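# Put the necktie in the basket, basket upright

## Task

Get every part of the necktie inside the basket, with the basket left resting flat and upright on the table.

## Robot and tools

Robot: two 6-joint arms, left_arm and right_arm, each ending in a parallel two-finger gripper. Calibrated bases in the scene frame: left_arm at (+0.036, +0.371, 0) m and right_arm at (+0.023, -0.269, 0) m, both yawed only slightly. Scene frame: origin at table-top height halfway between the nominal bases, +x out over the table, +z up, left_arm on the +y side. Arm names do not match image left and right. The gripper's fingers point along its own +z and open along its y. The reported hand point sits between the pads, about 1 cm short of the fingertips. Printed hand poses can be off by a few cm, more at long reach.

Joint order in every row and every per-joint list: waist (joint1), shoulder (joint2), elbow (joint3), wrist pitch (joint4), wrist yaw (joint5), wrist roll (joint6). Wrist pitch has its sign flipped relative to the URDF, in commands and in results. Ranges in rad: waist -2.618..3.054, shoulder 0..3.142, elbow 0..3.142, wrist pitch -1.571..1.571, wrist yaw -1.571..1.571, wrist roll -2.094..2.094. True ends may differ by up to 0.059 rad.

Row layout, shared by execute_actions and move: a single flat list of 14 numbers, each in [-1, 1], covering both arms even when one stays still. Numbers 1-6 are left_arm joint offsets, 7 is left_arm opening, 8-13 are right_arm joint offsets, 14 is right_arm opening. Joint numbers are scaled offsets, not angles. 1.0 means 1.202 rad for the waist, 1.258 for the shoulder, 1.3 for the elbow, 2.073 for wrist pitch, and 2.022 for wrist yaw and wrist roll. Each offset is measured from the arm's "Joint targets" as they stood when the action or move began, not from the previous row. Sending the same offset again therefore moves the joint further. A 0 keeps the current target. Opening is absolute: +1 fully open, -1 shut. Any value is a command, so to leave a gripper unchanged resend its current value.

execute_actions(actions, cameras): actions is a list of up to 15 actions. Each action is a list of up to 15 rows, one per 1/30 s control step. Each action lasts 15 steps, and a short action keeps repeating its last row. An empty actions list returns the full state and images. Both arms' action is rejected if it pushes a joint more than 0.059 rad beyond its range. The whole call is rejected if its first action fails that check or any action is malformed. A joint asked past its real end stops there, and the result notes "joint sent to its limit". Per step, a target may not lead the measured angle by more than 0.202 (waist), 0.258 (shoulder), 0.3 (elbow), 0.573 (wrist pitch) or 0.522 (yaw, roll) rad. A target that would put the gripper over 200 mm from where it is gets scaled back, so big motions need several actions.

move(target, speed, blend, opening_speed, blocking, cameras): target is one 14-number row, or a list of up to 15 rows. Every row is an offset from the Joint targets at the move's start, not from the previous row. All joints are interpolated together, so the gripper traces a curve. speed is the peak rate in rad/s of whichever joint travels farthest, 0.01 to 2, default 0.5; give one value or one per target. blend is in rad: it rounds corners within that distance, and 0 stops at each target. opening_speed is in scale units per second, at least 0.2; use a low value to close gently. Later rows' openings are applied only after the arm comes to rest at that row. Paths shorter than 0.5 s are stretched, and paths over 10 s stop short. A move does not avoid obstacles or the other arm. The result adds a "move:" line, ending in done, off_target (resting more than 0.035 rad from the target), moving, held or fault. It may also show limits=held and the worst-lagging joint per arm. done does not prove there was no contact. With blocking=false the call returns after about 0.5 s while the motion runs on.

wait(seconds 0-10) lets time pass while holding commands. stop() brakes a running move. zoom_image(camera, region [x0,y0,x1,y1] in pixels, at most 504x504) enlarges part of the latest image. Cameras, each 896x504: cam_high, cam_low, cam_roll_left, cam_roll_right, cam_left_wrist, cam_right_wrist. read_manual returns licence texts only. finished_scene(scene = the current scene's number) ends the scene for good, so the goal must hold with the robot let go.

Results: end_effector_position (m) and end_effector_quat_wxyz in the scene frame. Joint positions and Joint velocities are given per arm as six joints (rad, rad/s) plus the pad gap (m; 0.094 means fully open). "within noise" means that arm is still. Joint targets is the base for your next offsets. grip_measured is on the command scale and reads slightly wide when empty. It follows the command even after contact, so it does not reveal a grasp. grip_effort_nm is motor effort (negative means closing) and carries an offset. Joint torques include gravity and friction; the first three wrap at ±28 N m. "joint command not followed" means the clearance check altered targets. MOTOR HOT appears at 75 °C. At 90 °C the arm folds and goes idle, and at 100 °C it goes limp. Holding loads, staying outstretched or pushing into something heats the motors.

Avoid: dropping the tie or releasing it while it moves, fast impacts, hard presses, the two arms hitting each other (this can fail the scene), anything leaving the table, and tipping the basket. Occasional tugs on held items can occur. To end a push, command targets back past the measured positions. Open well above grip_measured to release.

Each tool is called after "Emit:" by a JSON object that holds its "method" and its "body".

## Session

Emit:
{"method": "execute_actions", "body": {"actions": []}}

Scene clock: 0.00 s.
left_arm: end_effector_position=(+0.3107, -0.1151, +0.2620) grip_measured=+1.000 grip_effort_nm=n/a end_effector_quat_wxyz=(+0.242, +0.171, +0.896, -0.329) | right_arm: end_effector_position=(+0.4923, -0.5569, +0.1469) grip_measured=+1.000 grip_effort_nm=n/a end_effector_quat_wxyz=(+0.611, +0.436, +0.505, -0.426)
Joint positions: left_arm=[-1.019 2.002 2.039 0.767 0.066 -0.69 0.094] | right_arm=[-0.242 2.366 1.263 -1.325 1.043 -0.088 0.094]
Joint velocities: within noise
Joint torques (N m): no reading
Motor temperatures (°C): left_arm=[21 28 29 26 20 24 21] | right_arm=[24 26 27 25 25 23 21]
Heat: left arm: 29 °C; right arm: 27 °C.
Joint targets: left_arm=[-1.019 1.980 2.054 0.754 0.062 -0.685] | right_arm=[-0.242 2.356 1.270 -1.325 1.040 -0.089]
Tool commands: left_gripper/opening=+1.0 right_gripper/opening=+1.0

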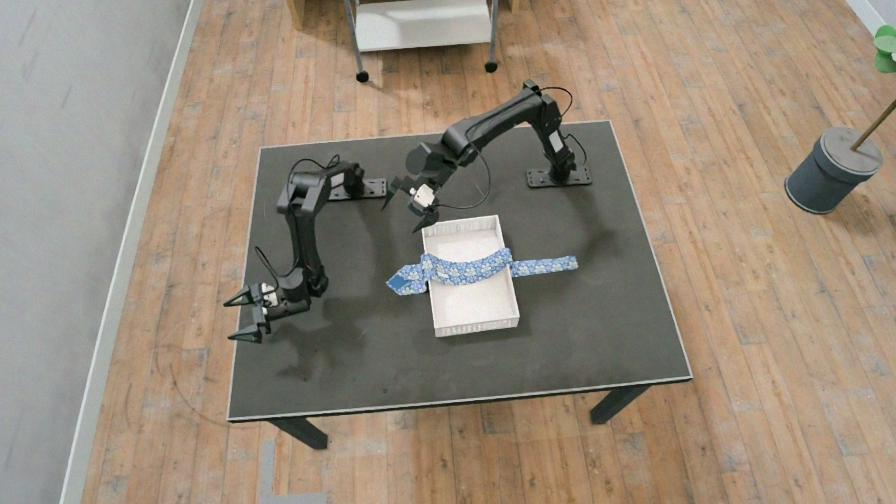

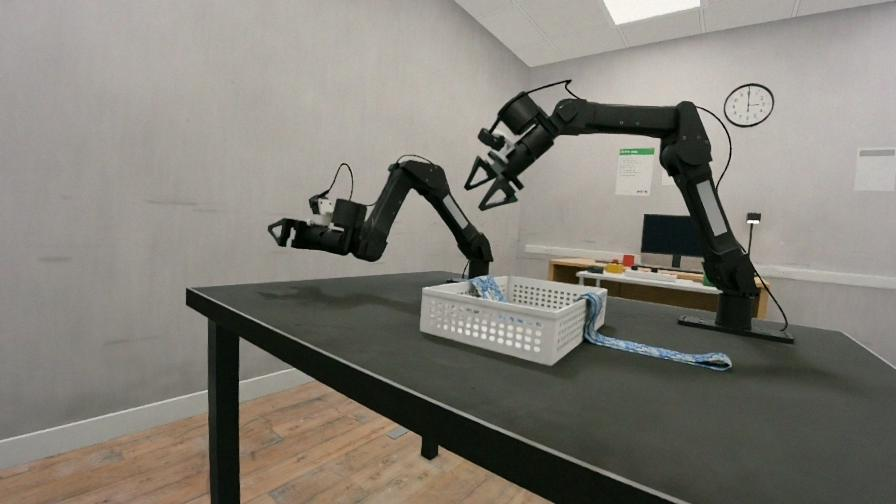

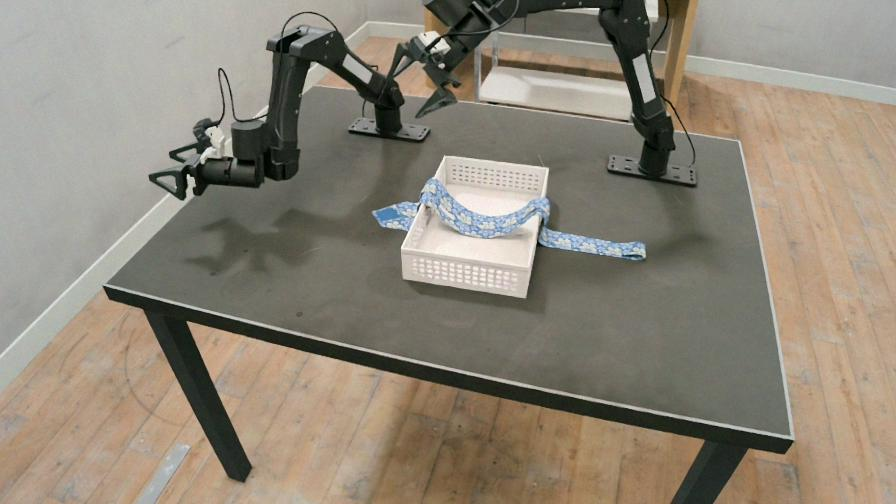

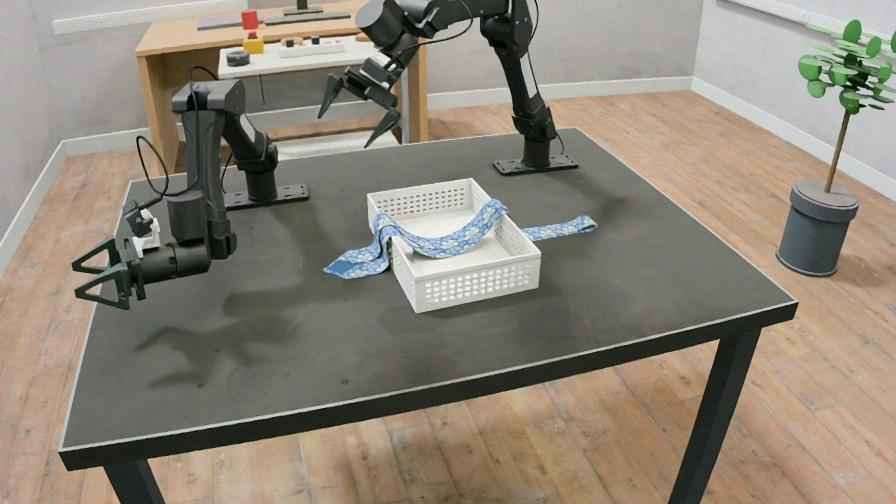

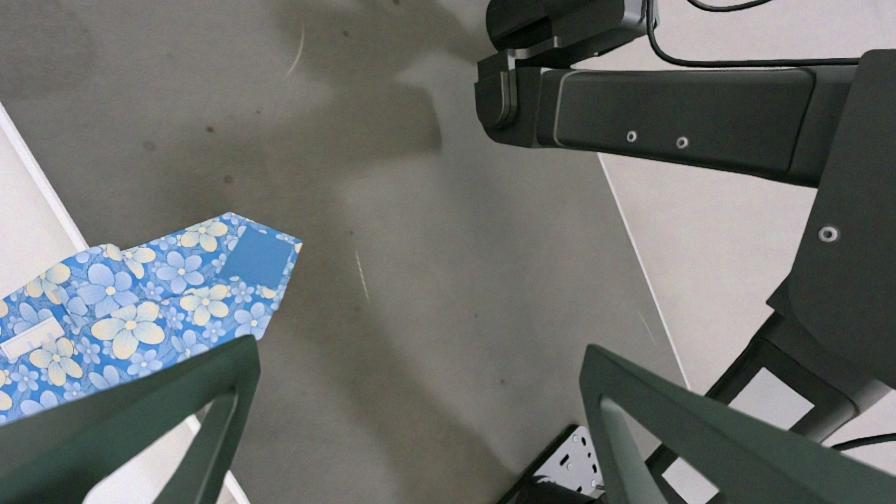

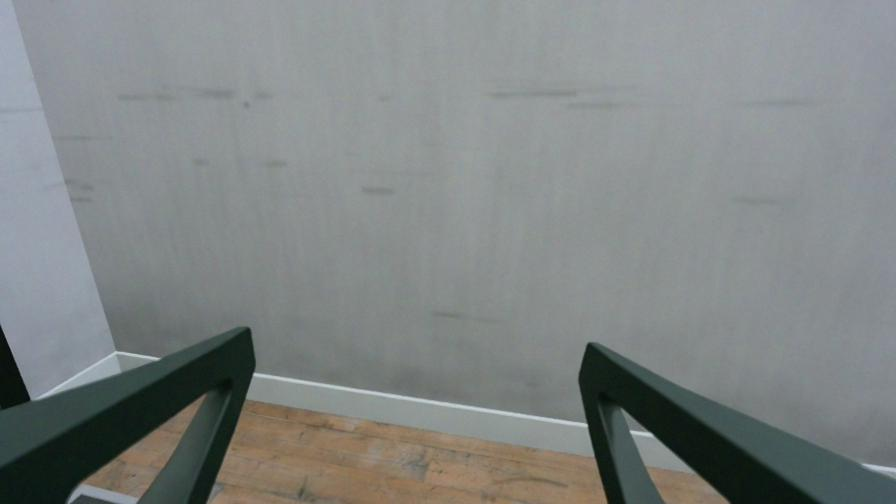

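Emit:
{"method": "move", "body": {"target": [0.2213,-0.2385,-0.3277,0.1968,-0.0307,0.7344,1,0,0,0,0,0,0,1], "speed": 1.0, "cameras": ["cam_left_wrist"]}}

Scene clock: 10.03 s.
left_arm: end_effector_position=(+0.3152, +0.0980, +0.1849) grip_measured=+1.000 grip_effort_nm=-0.037 end_effector_quat_wxyz=(+0.168, +0.695, +0.699, -0.001) | right_arm: end_effector_position=(+0.4923, -0.5569, +0.1469) grip_measured=+1.000 grip_effort_nm=-0.012 end_effector_quat_wxyz=(+0.611, +0.436, +0.505, -0.426)
Joint positions: left_arm=[-0.756 1.719 1.637 1.152 0.006 0.791 0.094] | right_arm=[-0.242 2.366 1.263 -1.325 1.043 -0.088 0.094]
Joint torques (N m): left_arm=[0.27 -11.43 5.44 -0.59 -0.04 0.05] | right_arm=[0.06 -13.97 6.43 -1.68 -0.13 0]
Motor temperatures (°C): left_arm=[21 32 31 27 20 24 21] | right_arm=[24 32 29 26 25 23 21]
Heat: left arm: 32 °C; right arm: 32 °C.
Joint targets: left_arm=[-0.753 1.680 1.628 1.162 0.000 0.800] | right_arm=[-0.242 2.356 1.270 -1.325 1.040 -0.089]
move: off_target (left_arm); left_arm: the shoulder is farthest, 0.039 rad from its target
Images, in order: cam_left_wrist.

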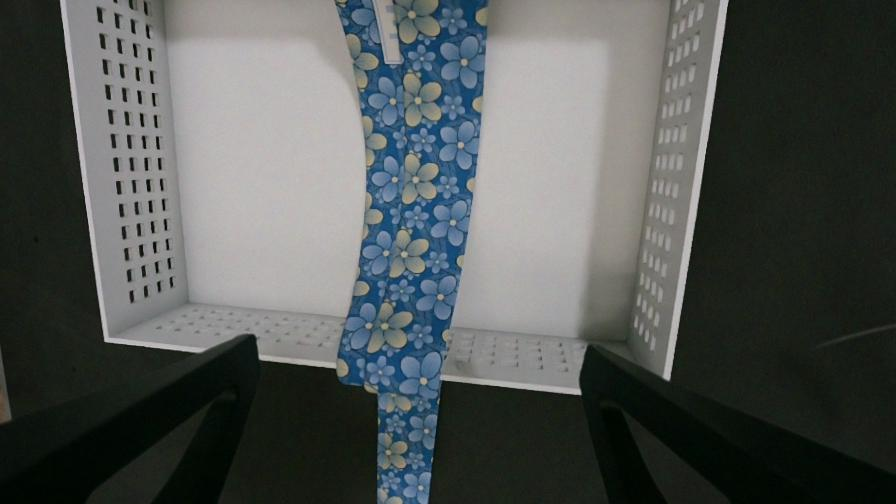

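Emit:
{"method": "move", "body": {"target": [[0.0414,0.4693,0.3945,0.1347,0,-0.0247,1,0,0,0,0,0,0,1],[0.0414,0.4762,0.1916,0.0033,0,-0.0247,1,0,0,0,0,0,0,1]], "speed": [0.8,0.3], "cameras": ["cam_left_wrist","cam_low"]}}

Scene clock: 26.30 s.
left_arm: end_effector_position=(+0.3634, +0.0802, +0.0336) grip_measured=+1.000 grip_effort_nm=-0.037 end_effector_quat_wxyz=(-0.005, +0.676, +0.737, -0.002) | right_arm: end_effector_position=(+0.4923, -0.5569, +0.1469) grip_measured=+1.000 grip_effort_nm=-0.022 end_effector_quat_wxyz=(+0.611, +0.436, +0.505, -0.426)
Joint positions: left_arm=[-0.709 2.275 1.884 1.19 0.005 0.759 0.094] | right_arm=[-0.242 2.366 1.263 -1.325 1.043 -0.088 0.094]
Joint torques (N m): left_arm=[0.53 -11.84 5.11 -0.29 -0.03 -0.12] | right_arm=[-0.02 -14.04 6.38 -1.68 -0.13 0]
Motor temperatures (°C): left_arm=[21 38 31 27 20 24 21] | right_arm=[24 38 30 26 25 23 21]
Heat: left arm: 38 °C; right arm: 38 °C.
Joint targets: left_arm=[-0.703 2.279 1.877 1.169 0.000 0.750] | right_arm=[-0.242 2.356 1.270 -1.325 1.040 -0.089]
move: done
Images, in order: cam_low, cam_left_wrist.

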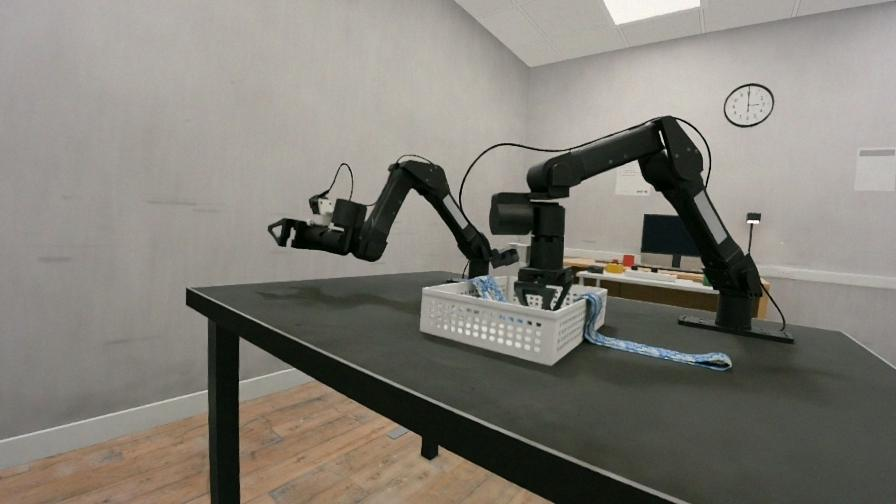

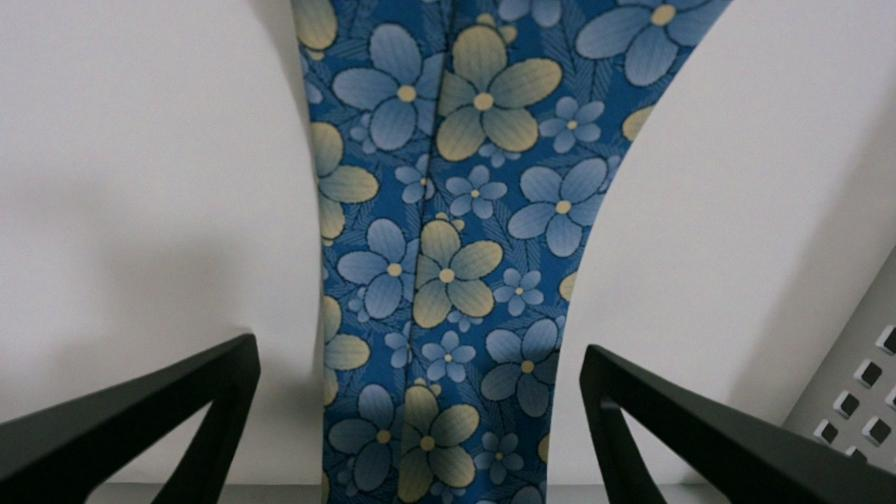

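Emit:
{"method": "move", "body": {"target": [-0.0166,0,-0.0385,-0.0265,0,0,1,0,0,0,0,0,0,1], "speed": 0.2, "cameras": ["cam_left_wrist"]}}

Scene clock: 28.83 s.
left_arm: end_effector_position=(+0.3611, +0.0810, +0.0241) grip_measured=+1.000 grip_effort_nm=-0.042 end_effector_quat_wxyz=(-0.006, +0.678, +0.735, +0.006) | right_arm: end_effector_position=(+0.4923, -0.5569, +0.1469) grip_measured=+1.000 grip_effort_nm=-0.017 end_effector_quat_wxyz=(+0.611, +0.436, +0.505, -0.426)
Joint positions: left_arm=[-0.717 2.275 1.846 1.155 -0.012 0.755 0.094] | right_arm=[-0.242 2.366 1.263 -1.325 1.043 -0.088 0.094]
Joint torques (N m): left_arm=[-0.47 -11.84 4.14 -0.48 0.1 -0.06] | right_arm=[-0.03 -14.11 6.42 -1.68 -0.13 0]
Joint targets: left_arm=[-0.724 2.279 1.827 1.114 0.000 0.750] | right_arm=[-0.242 2.356 1.270 -1.325 1.040 -0.089]
move: off_target (left_arm); left_arm: the wrist pitch is farthest, 0.040 rad from its target
Images, in order: cam_left_wrist.

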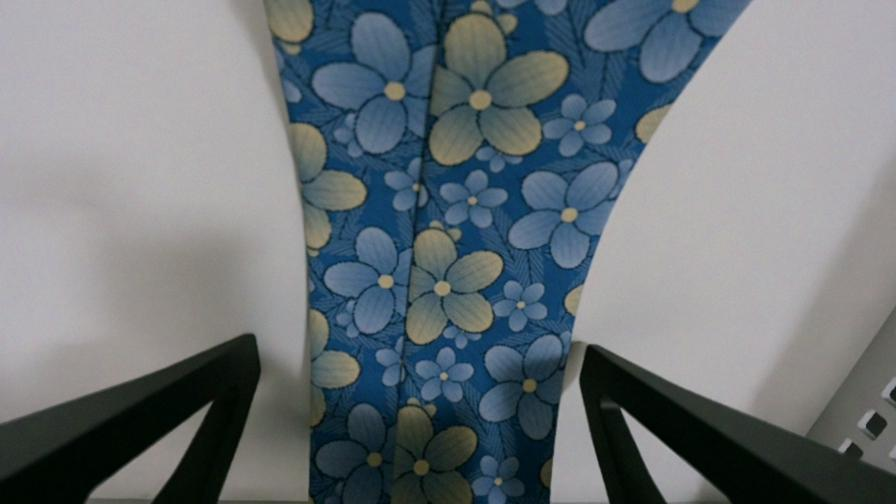

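Emit:
{"method": "move", "body": {"target": [0,0,-0.0231,-0.005,0,0,1,0,0,0,0,0,0,1], "speed": 0.2, "cameras": ["cam_left_wrist"]}}

Scene clock: 30.40 s.
left_arm: end_effector_position=(+0.3627, +0.0835, +0.0227) grip_measured=+1.000 grip_effort_nm=-0.032 end_effector_quat_wxyz=(-0.003, +0.677, +0.736, +0.014) | right_arm: end_effector_position=(+0.4923, -0.5569, +0.1469) grip_measured=+1.000 grip_effort_nm=-0.017 end_effector_quat_wxyz=(+0.611, +0.436, +0.505, -0.426)
Joint positions: left_arm=[-0.717 2.268 1.828 1.137 -0.029 0.753 0.094] | right_arm=[-0.242 2.366 1.263 -1.325 1.043 -0.088 0.094]
Joint torques (N m): left_arm=[-0.46 -11.15 3.21 -0.45 0.3 -0.06] | right_arm=[0.01 -14.01 6.42 -1.67 -0.16 0.01]
Joint targets: left_arm=[-0.724 2.279 1.797 1.104 0.000 0.750] | right_arm=[-0.242 2.356 1.270 -1.325 1.040 -0.089]
move: done
Images, in order: cam_left_wrist.

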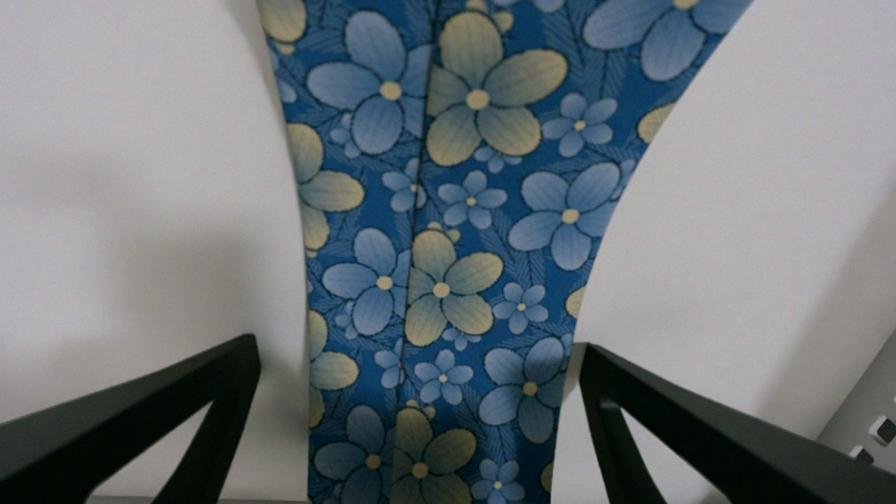

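Emit:
{"method": "move", "body": {"target": [0,0,0.0115,0,0,0,-1,0,0,0,0,0,0,1], "speed": 0.2, "opening_speed": 0.8, "cameras": ["cam_left_wrist"]}}

Scene clock: 34.60 s.
left_arm: end_effector_position=(+0.3659, +0.0799, +0.0226) grip_measured=-0.917 grip_effort_nm=-1.028 end_effector_quat_wxyz=(+0.006, +0.677, +0.736, +0.013) | right_arm: end_effector_position=(+0.4923, -0.5569, +0.1469) grip_measured=+1.000 grip_effort_nm=-0.012 end_effector_quat_wxyz=(+0.611, +0.436, +0.505, -0.426)
Joint positions: left_arm=[-0.717 2.268 1.827 1.118 -0.025 0.752 0.004] | right_arm=[-0.242 2.366 1.263 -1.325 1.043 -0.088 0.094]
Joint torques (N m): left_arm=[-0.49 -11.17 4.45 -0.29 0.24 -0.04] | right_arm=[-0.05 -14.02 6.39 -1.67 -0.14 -0.01]
Joint targets: left_arm=[-0.724 2.279 1.812 1.103 0.000 0.750] | right_arm=[-0.242 2.356 1.270 -1.325 1.040 -0.089]
move: done
Images, in order: cam_left_wrist.

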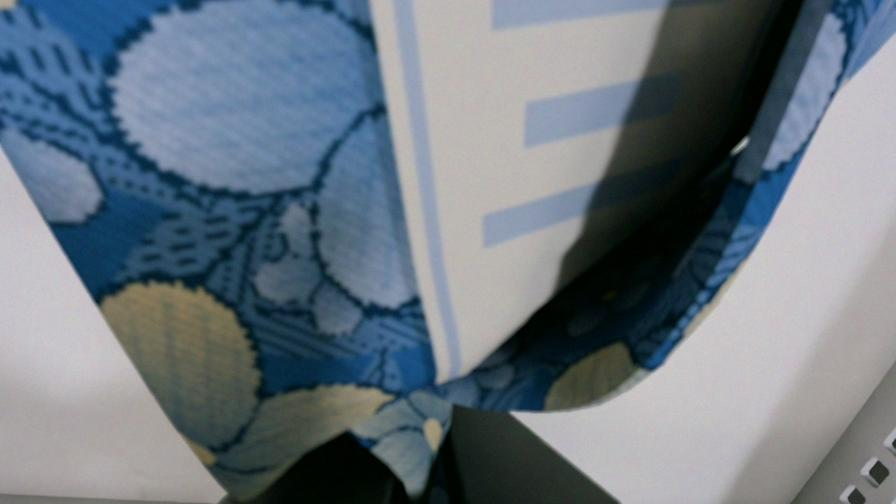

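Emit:
{"method": "move", "body": {"target": [[0.01,-0.3132,-0.0092,-0.1462,0,-0.173,-1,0,0,0,0,0,0,1],[0.0125,-0.6259,-0.0238,-0.296,0,-0.7666,-1,0,0,0,0,0,0,1]], "speed": [0.35,0.6], "blend": [0.1,0], "cameras": ["cam_high","cam_low","cam_roll_left","cam_roll_right"]}}

Scene clock: 42.17 s.
left_arm: end_effector_position=(+0.3854, +0.0610, +0.4414) grip_measured=-0.922 grip_effort_nm=-1.062 end_effector_quat_wxyz=(+0.443, -0.029, +0.792, -0.418) | right_arm: end_effector_position=(+0.4923, -0.5569, +0.1469) grip_measured=+1.000 grip_effort_nm=-0.012 end_effector_quat_wxyz=(+0.611, +0.436, +0.505, -0.426)
Joint positions: left_arm=[-0.713 1.52 1.789 0.53 -0.01 -0.796 0.004] | right_arm=[-0.242 2.366 1.263 -1.325 1.043 -0.088 0.094]
Joint torques (N m): left_arm=[0.54 -8.88 5.75 -1.97 0.1 -0.07] | right_arm=[-0.02 -14.05 6.34 -1.68 -0.14 -0.01]
Joint targets: left_arm=[-0.708 1.492 1.781 0.490 0.000 -0.800] | right_arm=[-0.242 2.356 1.270 -1.325 1.040 -0.089]
move: off_target (left_arm); left_arm: the wrist pitch is farthest, 0.041 rad from its target
Images, in order: cam_high, cam_low, cam_roll_left, cam_roll_right.

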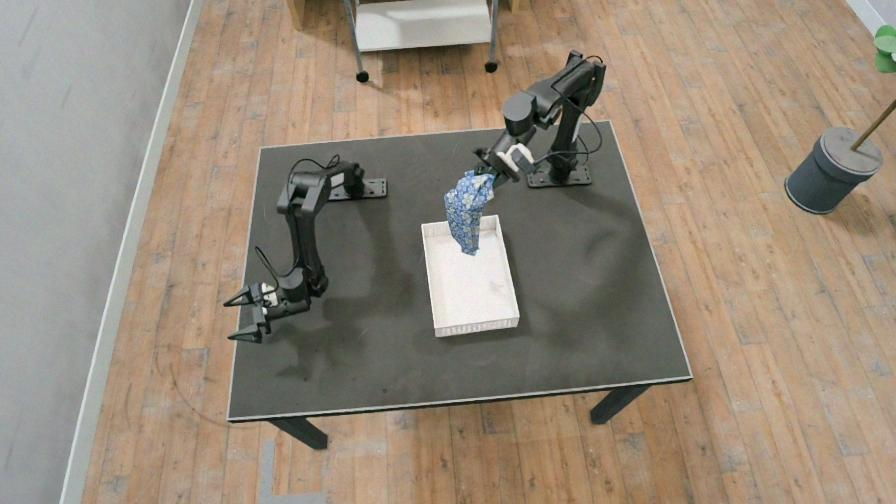

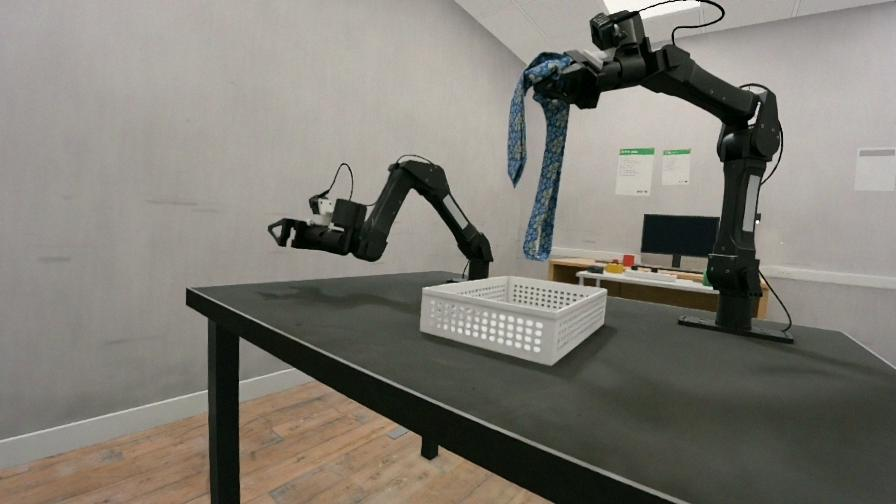

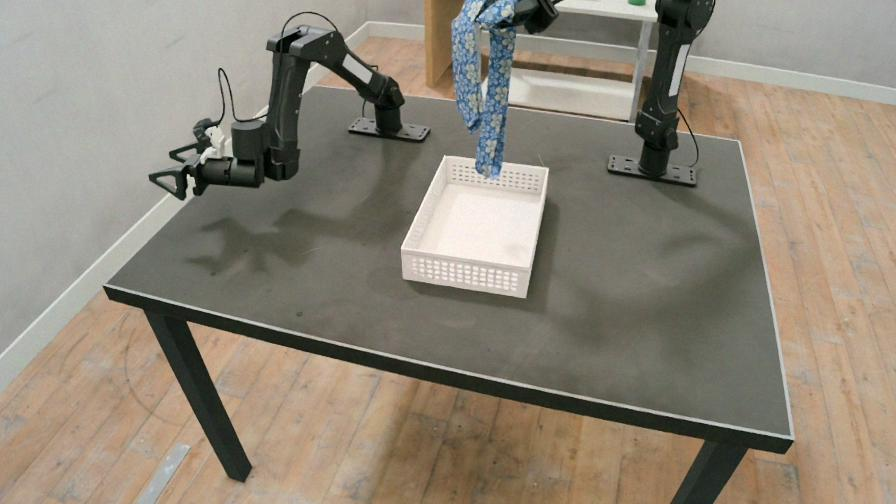

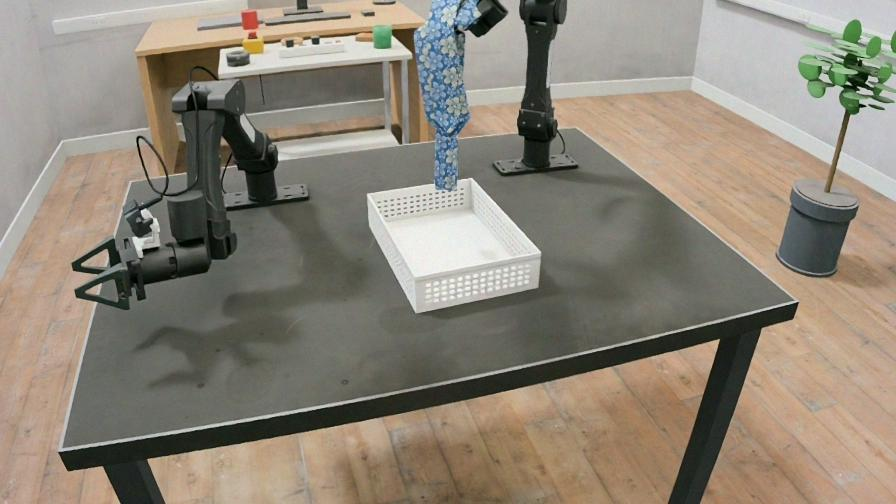

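Emit:
{"method": "move", "body": {"target": [[0.0266,0.1087,0.0012,0.0791,0,-0.0035,-1,0,0,0,0,0,0,1],[-0.0632,0.5173,0.2075,0.4428,0,-0.0569,-1,0,0,0,0,0,0,1]], "speed": [0.4,0.5], "blend": [0.05,0], "cameras": ["cam_high","cam_low","cam_left_wrist","cam_roll_right"]}}

Scene clock: 51.03 s.
left_arm: end_effector_position=(+0.3349, +0.0667, +0.1209) grip_measured=-0.922 grip_effort_nm=-1.057 end_effector_quat_wxyz=(+0.018, -0.054, +0.998, -0.018) | right_arm: end_effector_position=(+0.4923, -0.5569, +0.1469) grip_measured=+1.000 grip_effort_nm=-0.017 end_effector_quat_wxyz=(+0.611, +0.436, +0.505, -0.426)
Joint positions: left_arm=[-0.78 2.143 2.016 1.392 -0.003 -0.906 0.004] | right_arm=[-0.242 2.366 1.263 -1.325 1.043 -0.088 0.094]
Joint torques (N m): left_arm=[-0.35 -11.38 8.72 -0.1 0.04 -0.12] | right_arm=[-0.05 -13.97 6.42 -1.7 -0.13 0.02]
Joint targets: left_arm=[-0.785 2.142 2.051 1.408 0.000 -0.915] | right_arm=[-0.242 2.356 1.270 -1.325 1.040 -0.089]
move: done
Images, in order: cam_high, cam_low, cam_roll_right, cam_left_wrist.

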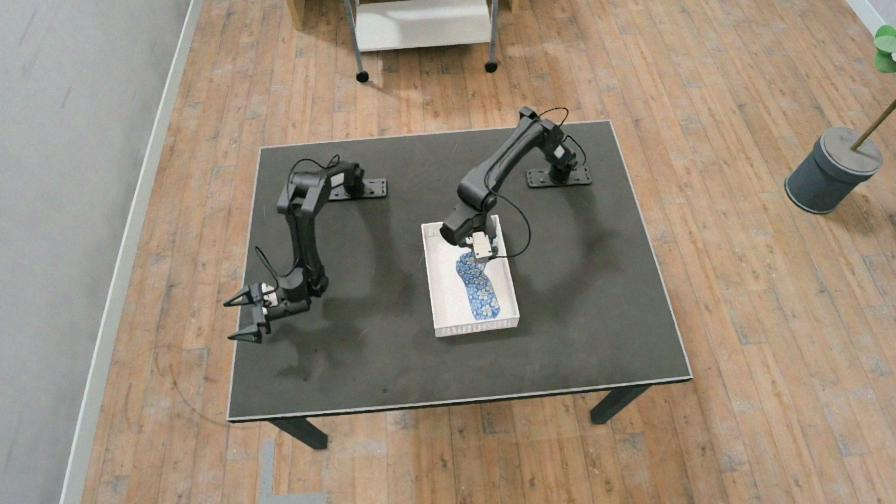

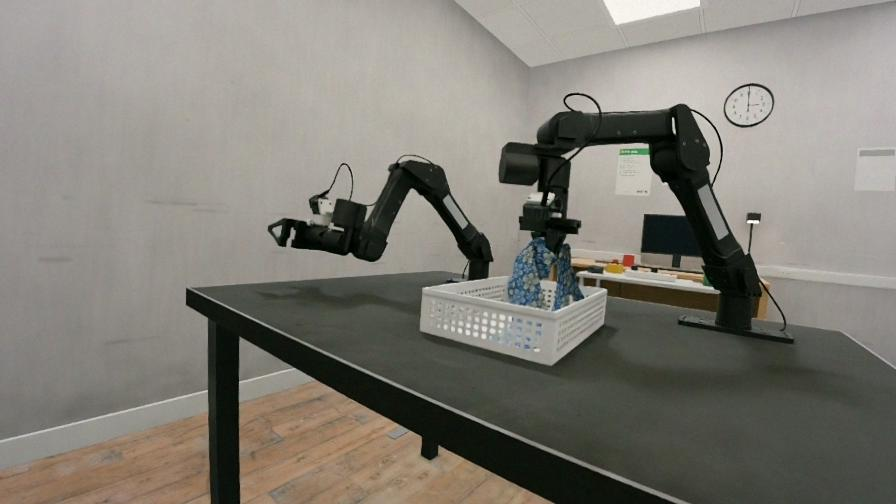

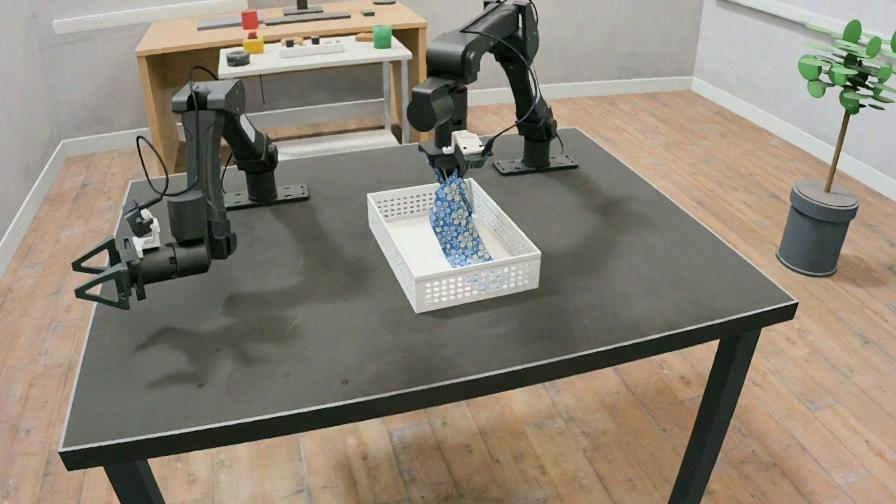

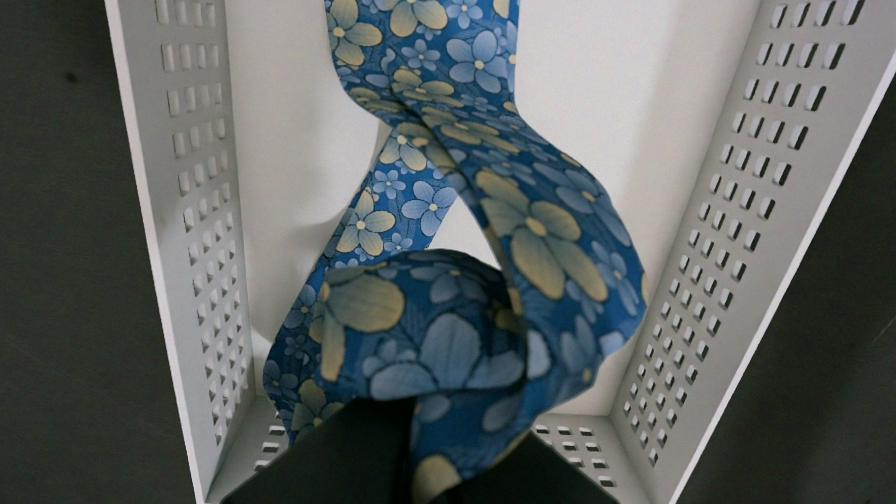

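Emit:
{"method": "move", "body": {"target": [0.069,0.1238,-0.0656,-0.1158,0,0.0406,-1,0,0,0,0,0,0,1], "speed": 0.3, "cameras": ["cam_low","cam_left_wrist","cam_roll_right","cam_roll_left"]}}

Emit:
{"method": "zoom_image", "body": {"camera": "cam_roll_left", "region": [380, 100, 580, 310]}}

Scene clock: 53.43 s.
left_arm: end_effector_position=(+0.3819, +0.0666, +0.0472) grip_measured=-0.922 grip_effort_nm=-1.062 end_effector_quat_wxyz=(+0.021, -0.060, +0.998, -0.020) | right_arm: end_effector_position=(+0.4923, -0.5569, +0.1469) grip_measured=+1.000 grip_effort_nm=-0.012 end_effector_quat_wxyz=(+0.611, +0.436, +0.505, -0.426)
Joint positions: left_arm=[-0.706 2.295 1.972 1.19 -0.002 -0.843 0.004] | right_arm=[-0.242 2.366 1.263 -1.325 1.043 -0.088 0.094]
Joint torques (N m): left_arm=[0.47 -12.26 5.3 -0.45 0.03 0.14] | right_arm=[0.06 -14.06 6.49 -1.7 -0.13 0.01]
Motor temperatures (°C): left_arm=[21 38 31 29 20 24 22] | right_arm=[24 43 30 27 25 23 21]
Heat: left arm: 38 °C; right arm: 43 °C.
Joint targets: left_arm=[-0.702 2.298 1.965 1.168 0.000 -0.833] | right_arm=[-0.242 2.356 1.270 -1.325 1.040 -0.089]
move: done
Images, in order: cam_low, cam_roll_left, cam_roll_right, cam_left_wrist.

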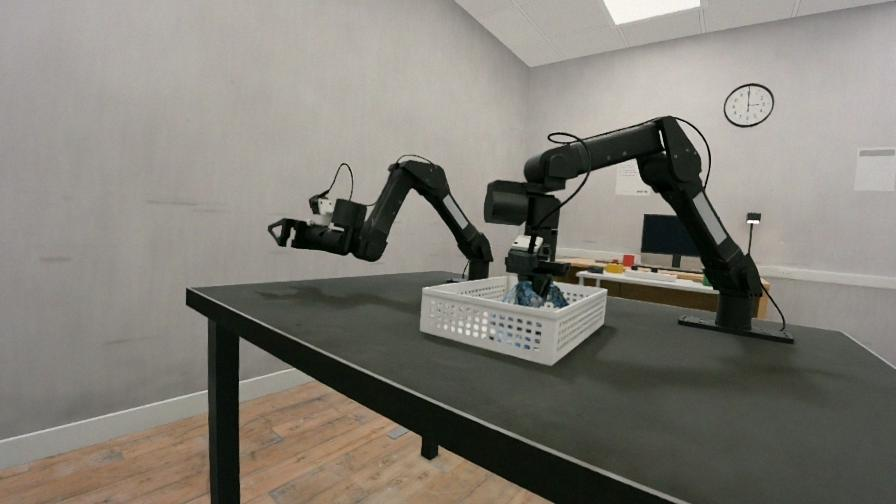

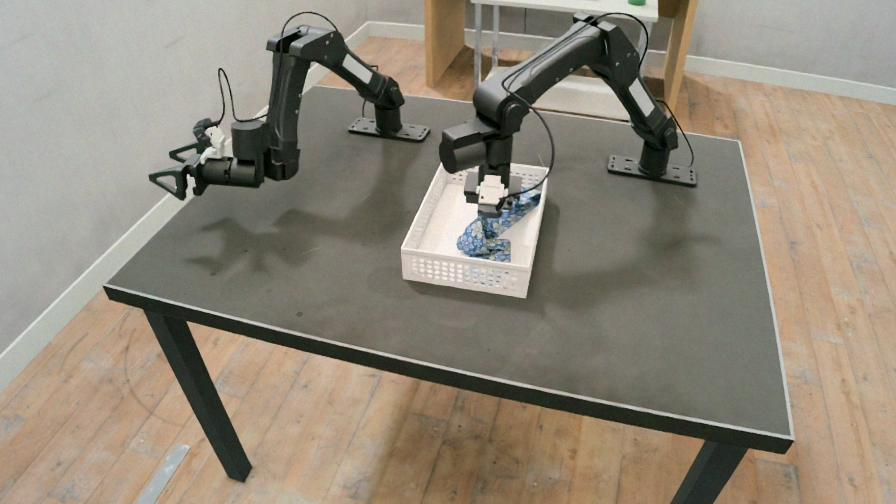

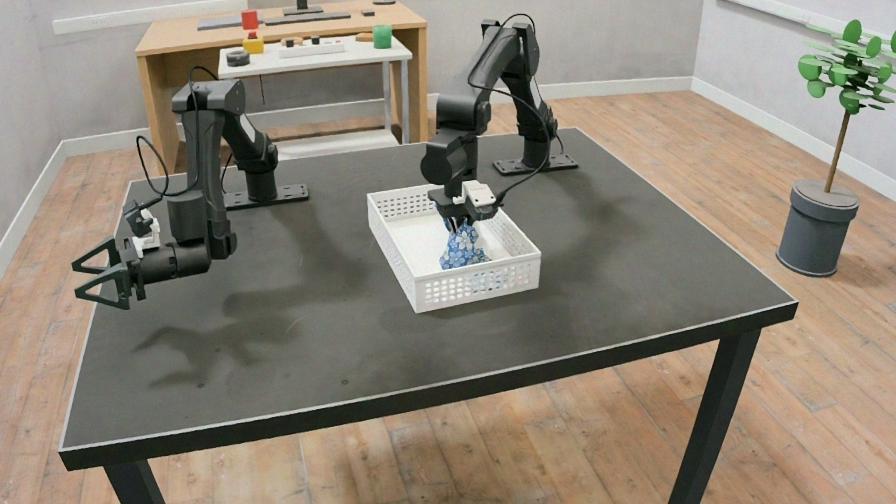

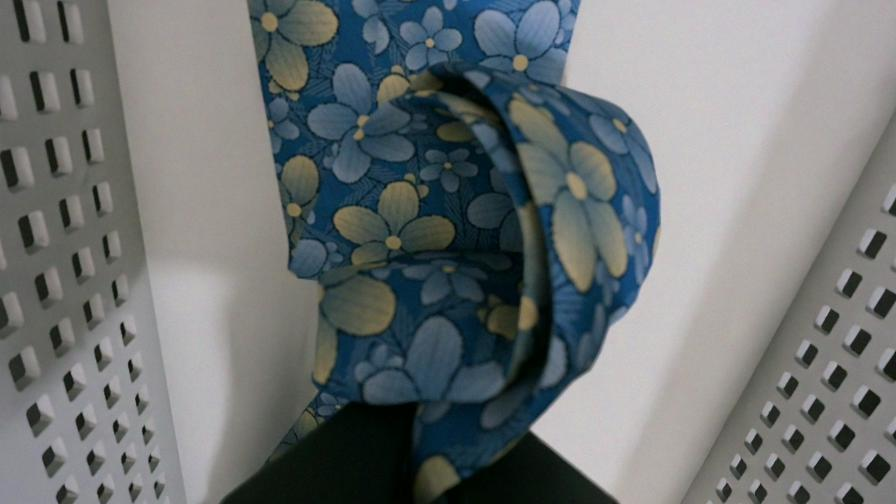

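Scaled by 2.400 from the camera's 896x504 image, which has a finer 1280x720 frame.

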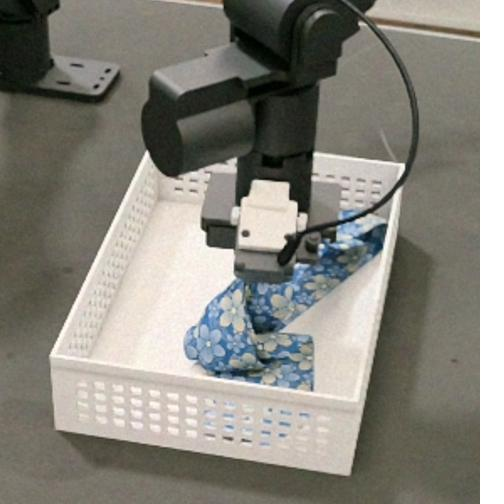

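Emit:
{"method": "move", "body": {"target": [0,0,0,0,0,0,-0.1,0,0,0,0,0,0,1], "opening_speed": 0.8, "cameras": ["cam_left_wrist","cam_roll_right","cam_roll_left"]}}

Scene clock: 56.90 s.
left_arm: end_effector_position=(+0.3822, +0.0664, +0.0472) grip_measured=-0.103 grip_effort_nm=0.115 end_effector_quat_wxyz=(+0.022, -0.059, +0.998, -0.020) | right_arm: end_effector_position=(+0.4923, -0.5569, +0.1469) grip_measured=+1.000 grip_effort_nm=-0.022 end_effector_quat_wxyz=(+0.611, +0.436, +0.505, -0.426)
Joint positions: left_arm=[-0.706 2.295 1.972 1.188 -0.002 -0.842 0.042] | right_arm=[-0.242 2.366 1.263 -1.325 1.043 -0.088 0.094]
Joint torques (N m): left_arm=[0.47 -12.26 5.3 -0.43 0.03 0.1] | right_arm=[0.01 -13.96 6.41 -1.66 -0.13 0.01]
Joint targets: left_arm=[-0.702 2.298 1.965 1.168 0.000 -0.833] | right_arm=[-0.242 2.356 1.270 -1.325 1.040 -0.089]
move: done
Images, in order: cam_roll_left, cam_roll_right, cam_left_wrist.

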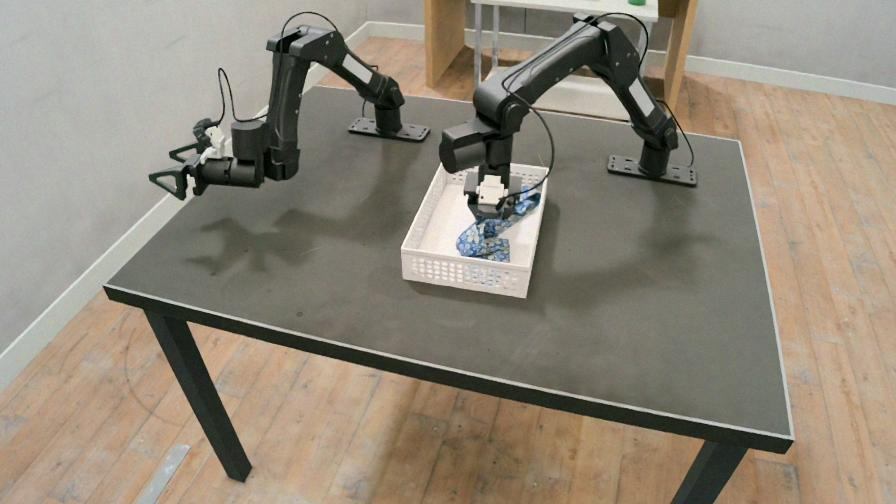

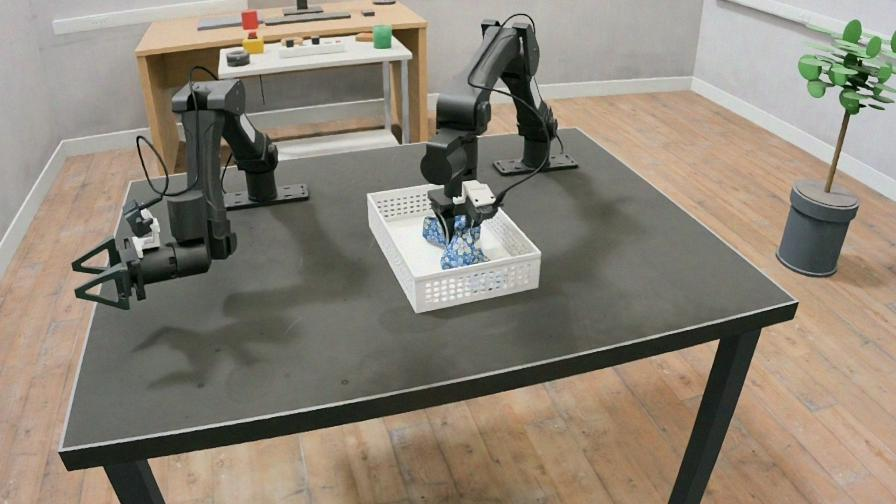

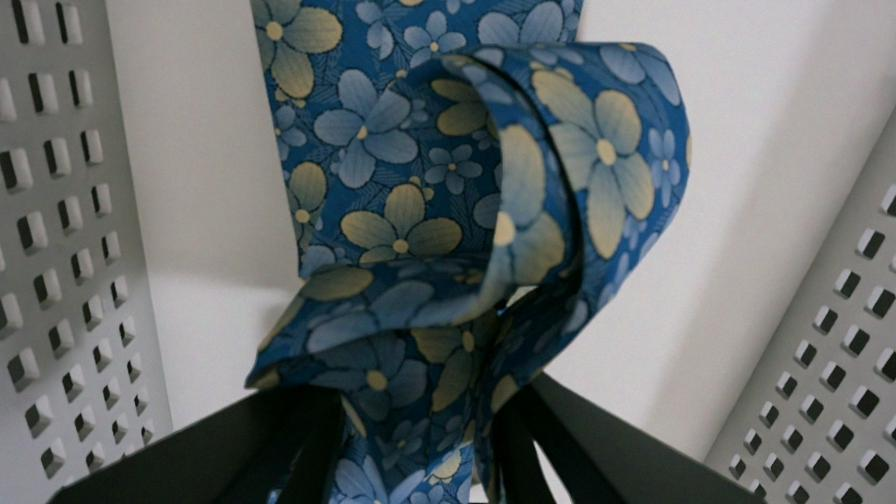

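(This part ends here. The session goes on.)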